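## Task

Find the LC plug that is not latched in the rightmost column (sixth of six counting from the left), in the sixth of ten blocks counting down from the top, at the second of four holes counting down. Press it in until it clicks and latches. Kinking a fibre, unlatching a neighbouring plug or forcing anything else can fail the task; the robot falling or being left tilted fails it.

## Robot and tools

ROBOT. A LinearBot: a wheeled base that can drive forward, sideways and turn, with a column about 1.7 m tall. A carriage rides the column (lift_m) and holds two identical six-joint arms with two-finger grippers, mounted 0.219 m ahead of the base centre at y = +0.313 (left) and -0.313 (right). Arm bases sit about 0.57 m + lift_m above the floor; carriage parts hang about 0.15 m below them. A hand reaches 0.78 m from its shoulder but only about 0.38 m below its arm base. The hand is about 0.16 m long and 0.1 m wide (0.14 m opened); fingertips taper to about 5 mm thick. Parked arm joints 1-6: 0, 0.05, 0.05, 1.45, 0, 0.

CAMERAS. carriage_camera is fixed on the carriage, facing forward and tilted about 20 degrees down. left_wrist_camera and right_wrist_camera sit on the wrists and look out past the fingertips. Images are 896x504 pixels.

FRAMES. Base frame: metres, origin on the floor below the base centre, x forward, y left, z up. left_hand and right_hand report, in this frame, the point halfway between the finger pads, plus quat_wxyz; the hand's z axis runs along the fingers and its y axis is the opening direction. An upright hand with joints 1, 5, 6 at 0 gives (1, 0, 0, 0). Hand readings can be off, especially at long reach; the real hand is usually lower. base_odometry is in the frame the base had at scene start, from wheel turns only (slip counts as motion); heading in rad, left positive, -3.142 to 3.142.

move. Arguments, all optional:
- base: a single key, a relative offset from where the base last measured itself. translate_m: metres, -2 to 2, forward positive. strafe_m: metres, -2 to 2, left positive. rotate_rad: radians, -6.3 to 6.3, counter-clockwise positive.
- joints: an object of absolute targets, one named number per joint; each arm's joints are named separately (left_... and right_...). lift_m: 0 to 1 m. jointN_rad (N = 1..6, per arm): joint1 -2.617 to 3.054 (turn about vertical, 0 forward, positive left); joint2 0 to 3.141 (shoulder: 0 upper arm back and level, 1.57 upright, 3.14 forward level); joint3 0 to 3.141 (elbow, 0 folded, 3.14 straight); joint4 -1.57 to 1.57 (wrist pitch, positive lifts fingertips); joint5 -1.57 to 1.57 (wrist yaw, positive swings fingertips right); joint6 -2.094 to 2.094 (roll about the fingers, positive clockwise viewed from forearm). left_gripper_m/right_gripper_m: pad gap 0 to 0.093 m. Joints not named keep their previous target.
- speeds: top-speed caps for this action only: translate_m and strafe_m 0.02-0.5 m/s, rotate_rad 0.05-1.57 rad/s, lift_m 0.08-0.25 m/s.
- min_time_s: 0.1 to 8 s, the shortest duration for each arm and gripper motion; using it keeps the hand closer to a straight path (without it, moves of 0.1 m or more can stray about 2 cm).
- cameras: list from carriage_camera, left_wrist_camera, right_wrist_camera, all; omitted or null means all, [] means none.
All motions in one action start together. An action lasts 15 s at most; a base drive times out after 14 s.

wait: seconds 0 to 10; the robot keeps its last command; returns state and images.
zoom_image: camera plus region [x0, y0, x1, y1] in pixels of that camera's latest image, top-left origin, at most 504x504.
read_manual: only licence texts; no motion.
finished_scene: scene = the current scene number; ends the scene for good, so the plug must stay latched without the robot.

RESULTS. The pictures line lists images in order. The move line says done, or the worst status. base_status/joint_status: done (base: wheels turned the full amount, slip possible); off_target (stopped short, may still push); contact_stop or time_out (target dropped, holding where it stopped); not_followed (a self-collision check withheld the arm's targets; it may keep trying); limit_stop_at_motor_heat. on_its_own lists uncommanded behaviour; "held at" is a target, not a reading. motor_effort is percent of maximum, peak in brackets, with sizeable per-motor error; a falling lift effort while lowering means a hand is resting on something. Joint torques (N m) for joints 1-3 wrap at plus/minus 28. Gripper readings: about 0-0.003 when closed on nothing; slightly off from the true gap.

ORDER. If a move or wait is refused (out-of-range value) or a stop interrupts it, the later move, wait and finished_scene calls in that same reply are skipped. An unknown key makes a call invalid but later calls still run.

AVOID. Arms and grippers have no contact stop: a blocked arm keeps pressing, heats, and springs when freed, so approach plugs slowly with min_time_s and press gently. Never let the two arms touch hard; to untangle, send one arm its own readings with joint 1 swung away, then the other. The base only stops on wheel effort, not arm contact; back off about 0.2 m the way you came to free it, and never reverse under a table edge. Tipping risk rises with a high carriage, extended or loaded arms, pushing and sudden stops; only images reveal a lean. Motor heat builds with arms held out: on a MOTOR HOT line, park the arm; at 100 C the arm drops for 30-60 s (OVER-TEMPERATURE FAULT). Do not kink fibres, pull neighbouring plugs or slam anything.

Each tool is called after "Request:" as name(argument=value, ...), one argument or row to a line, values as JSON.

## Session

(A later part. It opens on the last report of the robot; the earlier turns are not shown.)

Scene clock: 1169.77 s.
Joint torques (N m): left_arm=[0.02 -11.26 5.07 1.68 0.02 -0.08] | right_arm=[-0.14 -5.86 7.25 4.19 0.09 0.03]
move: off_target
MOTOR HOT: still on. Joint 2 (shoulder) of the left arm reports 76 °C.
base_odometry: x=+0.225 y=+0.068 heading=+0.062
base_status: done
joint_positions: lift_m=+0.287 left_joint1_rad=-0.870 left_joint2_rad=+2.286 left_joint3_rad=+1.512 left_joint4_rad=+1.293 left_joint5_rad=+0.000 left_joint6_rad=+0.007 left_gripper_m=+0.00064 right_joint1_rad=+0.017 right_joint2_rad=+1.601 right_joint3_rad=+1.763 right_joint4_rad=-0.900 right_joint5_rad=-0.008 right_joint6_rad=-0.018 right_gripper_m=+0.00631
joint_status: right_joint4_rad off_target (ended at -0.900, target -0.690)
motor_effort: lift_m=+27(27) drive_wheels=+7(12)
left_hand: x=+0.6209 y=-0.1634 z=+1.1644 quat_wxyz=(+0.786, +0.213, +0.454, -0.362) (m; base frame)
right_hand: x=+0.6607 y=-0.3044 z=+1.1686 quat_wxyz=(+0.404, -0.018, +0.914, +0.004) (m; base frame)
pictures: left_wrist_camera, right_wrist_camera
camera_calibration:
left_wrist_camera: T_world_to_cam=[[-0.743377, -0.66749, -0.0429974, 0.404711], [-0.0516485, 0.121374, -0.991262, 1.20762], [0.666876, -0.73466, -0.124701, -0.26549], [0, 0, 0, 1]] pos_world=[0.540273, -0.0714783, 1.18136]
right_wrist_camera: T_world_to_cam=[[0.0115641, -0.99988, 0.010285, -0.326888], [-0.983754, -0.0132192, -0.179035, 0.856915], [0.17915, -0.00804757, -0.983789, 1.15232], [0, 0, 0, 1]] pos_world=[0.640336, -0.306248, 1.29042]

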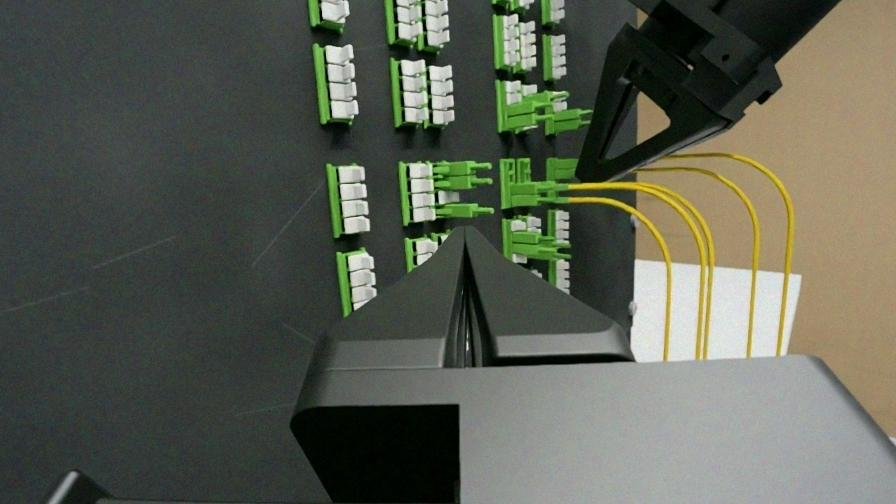

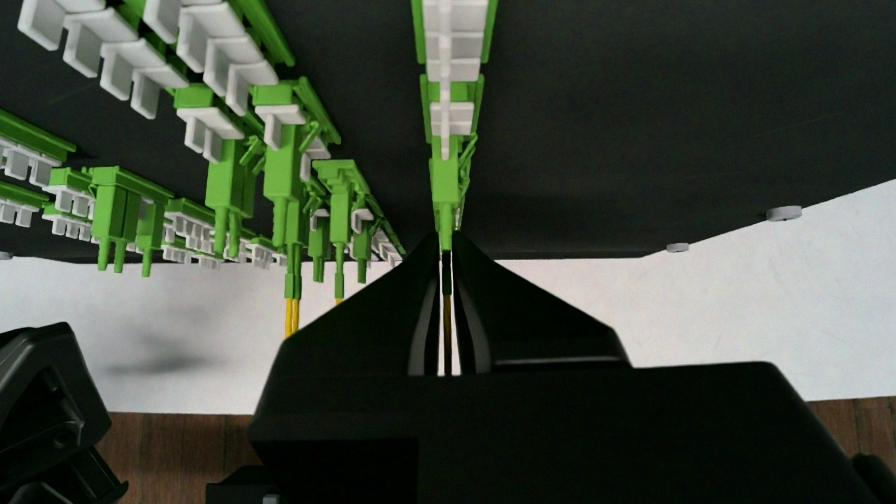

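Request:
move(
  joints={"right_joint4_rad": -0.88},
  min_time_s=0.5,
  cameras=[],
)

Request:
move(
  base={"translate_m": -0.015},
  speeds={"translate_m": 0.02},
  cameras=["left_wrist_camera", "right_wrist_camera"],
)

Request:
zoom_image(
  camera="left_wrist_camera",
  region=[515, 145, 585, 190],
)

Request:
zoom_image(
  camera="right_wrist_camera",
  region=[410, 130, 490, 260],
)

Scene clock: 1177.33 s.
Joint torques (N m): left_arm=[0.06 -11.25 5.11 1.66 0.01 -0.08] | right_arm=[-0.16 -5.81 7.25 2.33 0.08 0.02]
move: done
MOTOR HOT: still on. Joint 2 (shoulder) of the left arm reports 77 °C.
base_odometry: x=+0.225 y=+0.068 heading=+0.062
base_status: not commanded
joint_positions: lift_m=+0.287 left_joint1_rad=-0.870 left_joint2_rad=+2.286 left_joint3_rad=+1.512 left_joint4_rad=+1.293 left_joint5_rad=+0.000 left_joint6_rad=+0.007 left_gripper_m=+0.00064 right_joint1_rad=+0.017 right_joint2_rad=+1.601 right_joint3_rad=+1.763 right_joint4_rad=-0.914 right_joint5_rad=-0.008 right_joint6_rad=-0.018 right_gripper_m=+0.00631
joint_status: all done
motor_effort: lift_m=+27(27) drive_wheels=+7(7)
left_hand: x=+0.6209 y=-0.1634 z=+1.1644 quat_wxyz=(+0.786, +0.213, +0.454, -0.362) (m; base frame)
right_hand: x=+0.6585 y=-0.3044 z=+1.1662 quat_wxyz=(+0.398, -0.018, +0.917, +0.004) (m; base frame)
pictures: none
No camera images: "cameras" was empty.

Scene clock: 1178.47 s.
Joint torques (N m): left_arm=[0.1 -11.28 5.08 1.66 0.03 -0.07] | right_arm=[-0.14 -6.02 7.25 2.12 0.06 0.02]
move: done
MOTOR HOT: still on. Joint 2 (shoulder) of the left arm reports 77 °C.
base_odometry: x=+0.210 y=+0.067 heading=+0.062
base_status: done
joint_positions: lift_m=+0.287 left_joint1_rad=-0.870 left_joint2_rad=+2.286 left_joint3_rad=+1.512 left_joint4_rad=+1.293 left_joint5_rad=+0.000 left_joint6_rad=+0.007 left_gripper_m=+0.00064 right_joint1_rad=+0.017 right_joint2_rad=+1.602 right_joint3_rad=+1.763 right_joint4_rad=-0.894 right_joint5_rad=-0.008 right_joint6_rad=-0.018 right_gripper_m=+0.00631
joint_status: not commanded
motor_effort: lift_m=+27(27) drive_wheels=+9(11)
left_hand: x=+0.6209 y=-0.1634 z=+1.1644 quat_wxyz=(+0.786, +0.213, +0.455, -0.362) (m; base frame)
right_hand: x=+0.6618 y=-0.3044 z=+1.1694 quat_wxyz=(+0.407, -0.018, +0.913, +0.003) (m; base frame)
pictures: left_wrist_camera, right_wrist_camera
camera_calibration:
left_wrist_camera: T_world_to_cam=[[-0.74334, -0.667531, -0.0429935, 0.404684], [-0.0518628, 0.121594, -0.991224, 1.2077], [0.6669, -0.734587, -0.125006, -0.265139], [0, 0, 0, 1]] pos_world=[0.540273, -0.0714782, 1.18136]
right_wrist_camera: T_world_to_cam=[[0.0112719, -0.999881, 0.0105016, -0.326994], [-0.982791, -0.0130145, -0.184261, 0.863727], [0.184376, -0.00824387, -0.982821, 1.14826], [0, 0, 0, 1]] pos_world=[0.640837, -0.306248, 1.29112]

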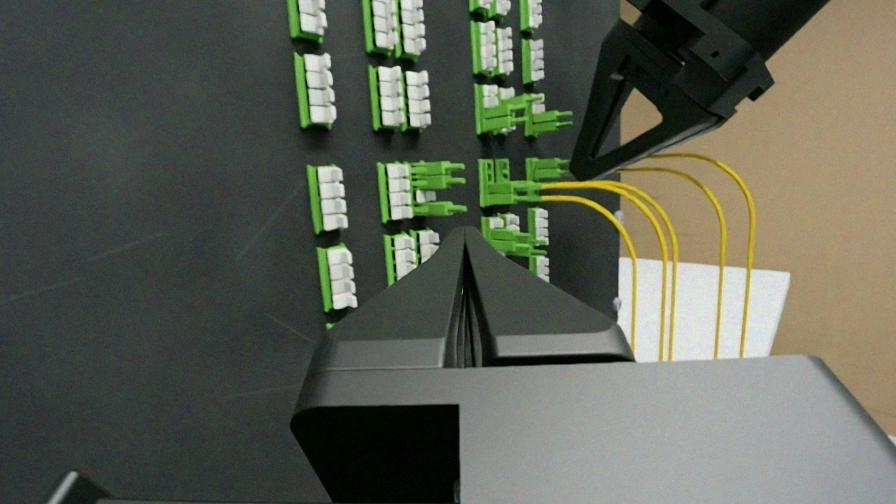

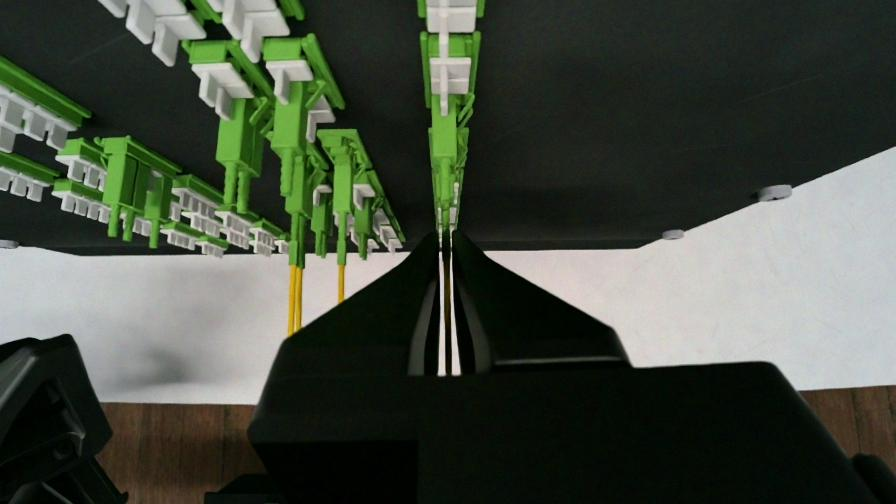

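Scaled by 7.200 from the camera's 896x504 image, which has a finer 1280x720 frame.

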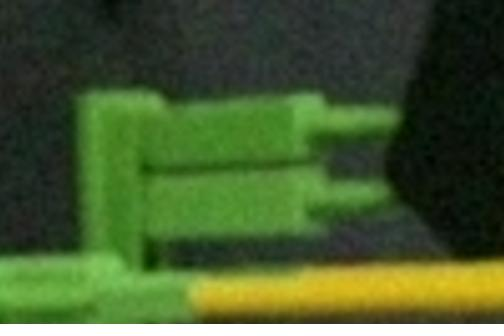

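Scaled by 3.877 from the camera's 896x504 image, which has a finer 1280x720 frame.

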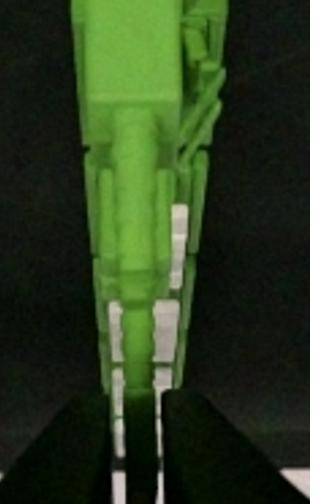

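Request:
move(
  joints={"right_gripper_m": 0.014},
  min_time_s=0.5,
  cameras=[],
)

Request:
move(
  base={"translate_m": -0.055},
  speeds={"translate_m": 0.06},
  cameras=["left_wrist_camera", "right_wrist_camera"],
)

Scene clock: 1188.77 s.
Joint torques (N m): left_arm=[0.05 -11.34 5.09 1.67 0.03 -0.09] | right_arm=[-0.16 -5.94 7.3 2.14 0.06 0.02]
move: done
MOTOR HOT: still on. Joint 2 (shoulder) of the left arm reports 77 °C.
base_odometry: x=+0.210 y=+0.067 heading=+0.062
base_status: not commanded
joint_positions: lift_m=+0.287 left_joint1_rad=-0.870 left_joint2_rad=+2.286 left_joint3_rad=+1.512 left_joint4_rad=+1.293 left_joint5_rad=+0.000 left_joint6_rad=+0.007 left_gripper_m=+0.00064 right_joint1_rad=+0.017 right_joint2_rad=+1.602 right_joint3_rad=+1.763 right_joint4_rad=-0.894 right_joint5_rad=-0.008 right_joint6_rad=-0.018 right_gripper_m=+0.01389
joint_status: all done
motor_effort: lift_m=+27(27) drive_wheels=-7(7)
left_hand: x=+0.6209 y=-0.1634 z=+1.1644 quat_wxyz=(+0.786, +0.213, +0.455, -0.362) (m; base frame)
right_hand: x=+0.6618 y=-0.3044 z=+1.1694 quat_wxyz=(+0.407, -0.018, +0.913, +0.003) (m; base frame)
pictures: none
No camera images: "cameras" was empty.

Scene clock: 1190.23 s.
Joint torques (N m): left_arm=[-0.01 -11.34 5.08 1.67 0.02 -0.07] | right_arm=[-0.17 -5.91 7.28 2.1 0.08 0.03]
move: done
MOTOR HOT: still on. Joint 2 (shoulder) of the left arm reports 77 °C.
base_odometry: x=+0.156 y=+0.063 heading=+0.063
base_status: done
joint_positions: lift_m=+0.287 left_joint1_rad=-0.870 left_joint2_rad=+2.286 left_joint3_rad=+1.512 left_joint4_rad=+1.293 left_joint5_rad=+0.000 left_joint6_rad=+0.007 left_gripper_m=+0.00064 right_joint1_rad=+0.017 right_joint2_rad=+1.603 right_joint3_rad=+1.763 right_joint4_rad=-0.891 right_joint5_rad=-0.008 right_joint6_rad=-0.018 right_gripper_m=+0.01389
joint_status: not commanded
motor_effort: lift_m=+27(27) drive_wheels=-12(18)
left_hand: x=+0.6209 y=-0.1634 z=+1.1644 quat_wxyz=(+0.786, +0.213, +0.455, -0.362) (m; base frame)
right_hand: x=+0.6624 y=-0.3043 z=+1.1698 quat_wxyz=(+0.408, -0.018, +0.913, +0.004) (m; base frame)
pictures: left_wrist_camera, right_wrist_camera
camera_calibration:
left_wrist_camera: T_world_to_cam=[[-0.74334, -0.667531, -0.0429935, 0.404684], [-0.0518628, 0.121594, -0.991224, 1.2077], [0.6669, -0.734587, -0.125006, -0.265139], [0, 0, 0, 1]] pos_world=[0.540273, -0.0714782, 1.18136]
right_wrist_camera: T_world_to_cam=[[0.0115221, -0.999882, 0.0101808, -0.326746], [-0.982297, -0.0132221, -0.186865, 0.866963], [0.186978, -0.00784751, -0.982333, 1.14634], [0, 0, 0, 1]] pos_world=[0.641039, -0.306248, 1.29142]

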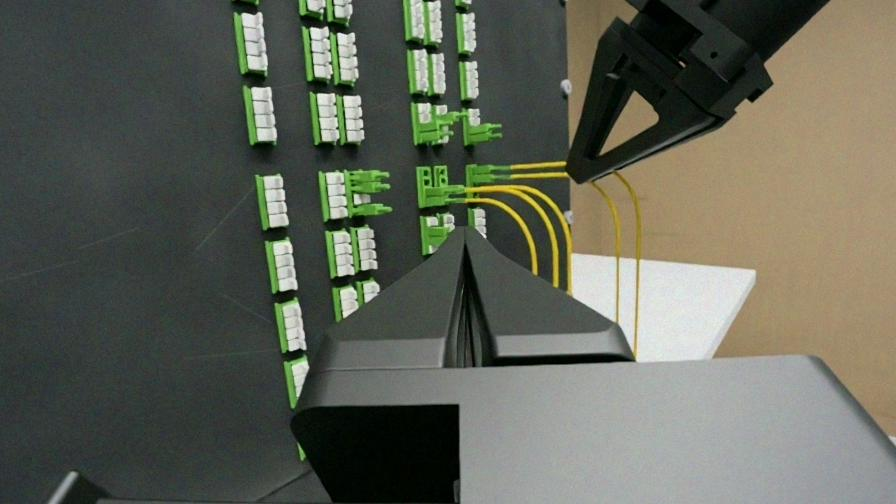

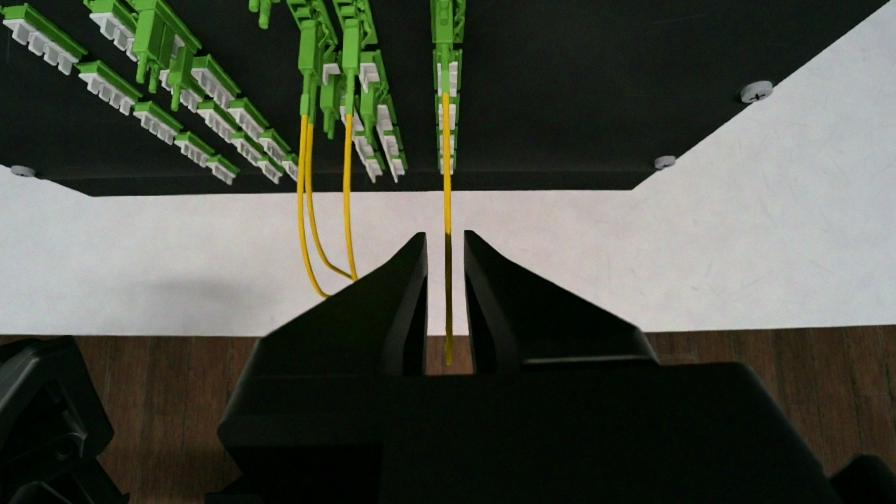

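Request:
zoom_image(
  camera="left_wrist_camera",
  region=[455, 100, 525, 215],
)

Request:
zoom_image(
  camera="left_wrist_camera",
  region=[460, 155, 520, 195],
)

Request:
move(
  joints={"lift_m": 0.345},
  speeds={"lift_m": 0.1},
  cameras=["left_wrist_camera", "right_wrist_camera"],
)

Scaled by 4.383 from the camera's 896x504 image, which has a finer 1280x720 frame.

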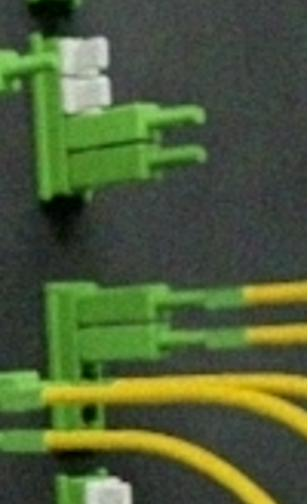

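Scaled by 8.400 from the camera's 896x504 image, which has a finer 1280x720 frame.

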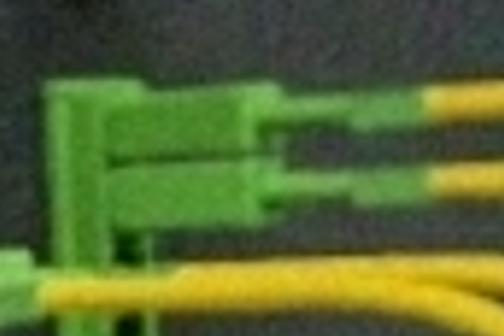

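Scene clock: 1196.47 s.
Joint torques (N m): left_arm=[-0.06 -11.33 5.05 1.63 0.01 -0.06] | right_arm=[-0.14 -6.09 7.28 2.05 0.06 0.02]
move: done
MOTOR HOT: still on. Joint 2 (shoulder) of the left arm reports 77 °C.
base_odometry: x=+0.156 y=+0.063 heading=+0.063
base_status: not commanded
joint_positions: lift_m=+0.345 left_joint1_rad=-0.870 left_joint2_rad=+2.287 left_joint3_rad=+1.512 left_joint4_rad=+1.295 left_joint5_rad=+0.000 left_joint6_rad=+0.007 left_gripper_m=+0.00064 right_joint1_rad=+0.017 right_joint2_rad=+1.604 right_joint3_rad=+1.763 right_joint4_rad=-0.885 right_joint5_rad=-0.008 right_joint6_rad=-0.018 right_gripper_m=+0.01389
joint_status: all done
motor_effort: lift_m=+26(31) drive_wheels=-12(12)
left_hand: x=+0.6209 y=-0.1633 z=+1.2224 quat_wxyz=(+0.786, +0.213, +0.454, -0.362) (m; base frame)
right_hand: x=+0.6638 y=-0.3044 z=+1.2285 quat_wxyz=(+0.410, -0.018, +0.912, +0.003) (m; base frame)
pictures: left_wrist_camera, right_wrist_camera
camera_calibration:
left_wrist_camera: T_world_to_cam=[[-0.743351, -0.66752, -0.042969, 0.40715], [-0.0511439, 0.120769, -0.991362, 1.26482], [0.666943, -0.734733, -0.123913, -0.259289], [0, 0, 0, 1]] pos_world=[0.540274, -0.0714788, 1.23926]
right_wrist_camera: T_world_to_cam=[[0.0112128, -0.999882, 0.0104902, -0.32757], [-0.981349, -0.0130172, -0.191794, 0.88479], [0.191908, -0.008144, -0.981379, 1.19912], [0, 0, 0, 1]] pos_world=[0.641839, -0.306248, 1.34993]

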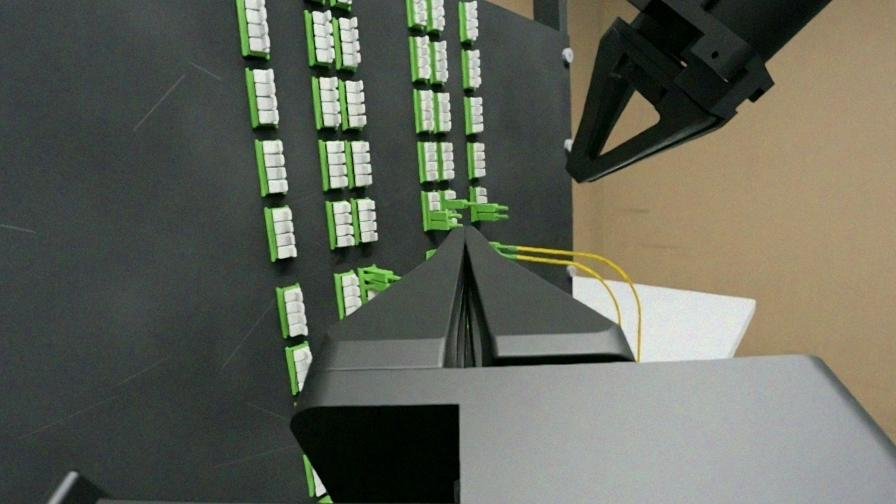

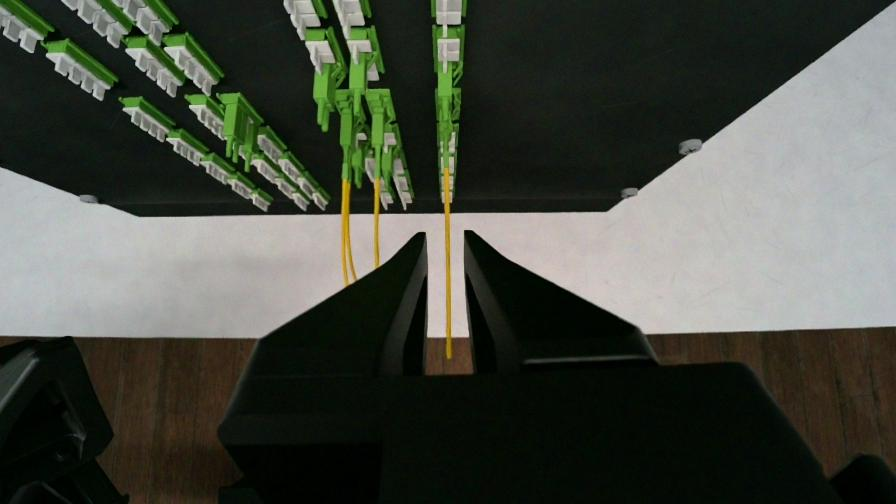

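Request:
move(
  base={"translate_m": -0.25},
  speeds={"translate_m": 0.2},
  cameras=["carriage_camera", "left_wrist_camera"],
)

Scene clock: 1204.63 s.
Joint torques (N m): left_arm=[0.08 -11.38 5.09 1.67 0.03 -0.07] | right_arm=[-0.14 -6.35 7.38 2.04 0.08 0.03]
move: done
MOTOR HOT: still on. Joint 2 (shoulder) of the left arm reports 77 °C.
base_odometry: x=-0.094 y=+0.047 heading=+0.062
base_status: done
joint_positions: lift_m=+0.345 left_joint1_rad=-0.870 left_joint2_rad=+2.287 left_joint3_rad=+1.512 left_joint4_rad=+1.293 left_joint5_rad=+0.000 left_joint6_rad=+0.007 left_gripper_m=+0.00064 right_joint1_rad=+0.017 right_joint2_rad=+1.606 right_joint3_rad=+1.763 right_joint4_rad=-0.883 right_joint5_rad=-0.008 right_joint6_rad=-0.018 right_gripper_m=+0.01389
joint_status: not commanded
motor_effort: lift_m=+26(26) drive_wheels=-1(19)
left_hand: x=+0.6212 y=-0.1634 z=+1.2219 quat_wxyz=(+0.785, +0.213, +0.455, -0.361) (m; base frame)
right_hand: x=+0.6643 y=-0.3044 z=+1.2281 quat_wxyz=(+0.410, -0.018, +0.912, +0.003) (m; base frame)
pictures: carriage_camera, left_wrist_camera
camera_calibration:
carriage_camera: T_world_to_cam=[[-0.0215286, -0.99972, -0.00978533, 0.0134705], [-0.380568, 0.0172454, -0.924592, 1.28042], [0.924502, -0.0161812, -0.380833, 0.401619], [0, 0, 0, 1]] pos_world=[0.116279, -0.00211586, 1.33694]
left_wrist_camera: T_world_to_cam=[[-0.743192, -0.667693, -0.0430318, 0.407276], [-0.0526694, 0.122498, -0.99107, 1.26523], [0.667002, -0.734289, -0.126206, -0.256745], [0, 0, 0, 1]] pos_world=[0.540573, -0.0715777, 1.23906]

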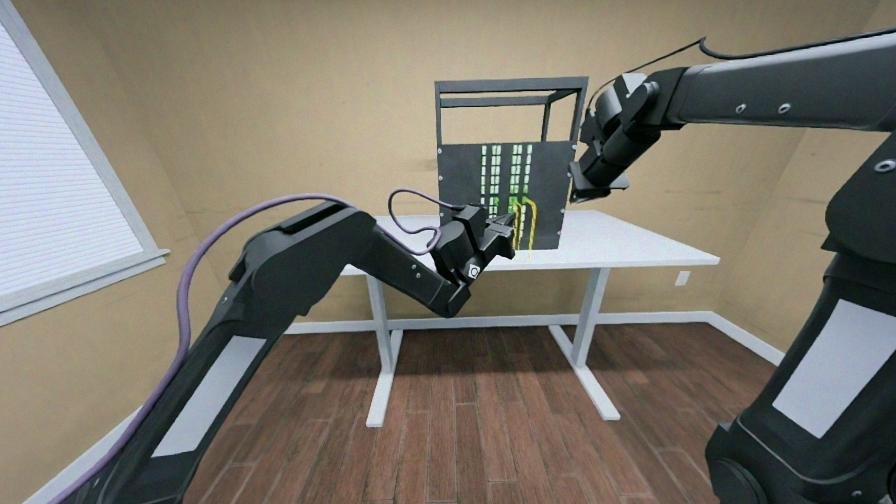

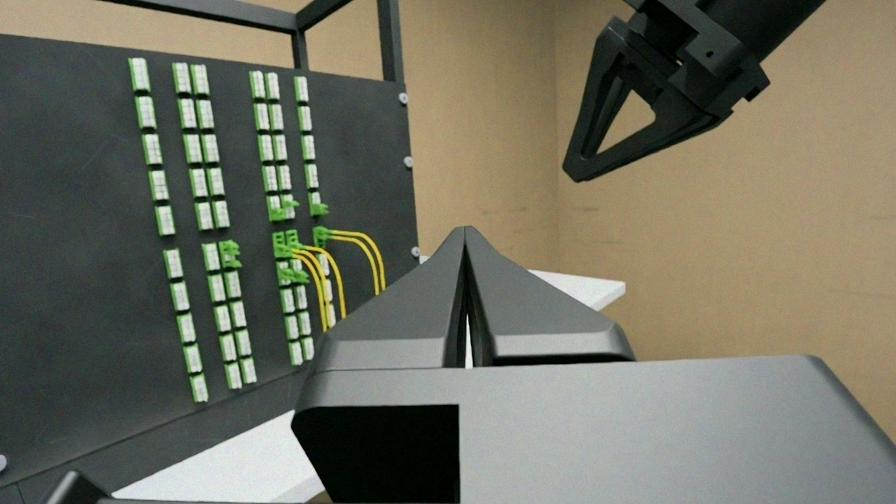

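Request:
finished_scene(
  scene=1,
)

The scene is finished: the task was done.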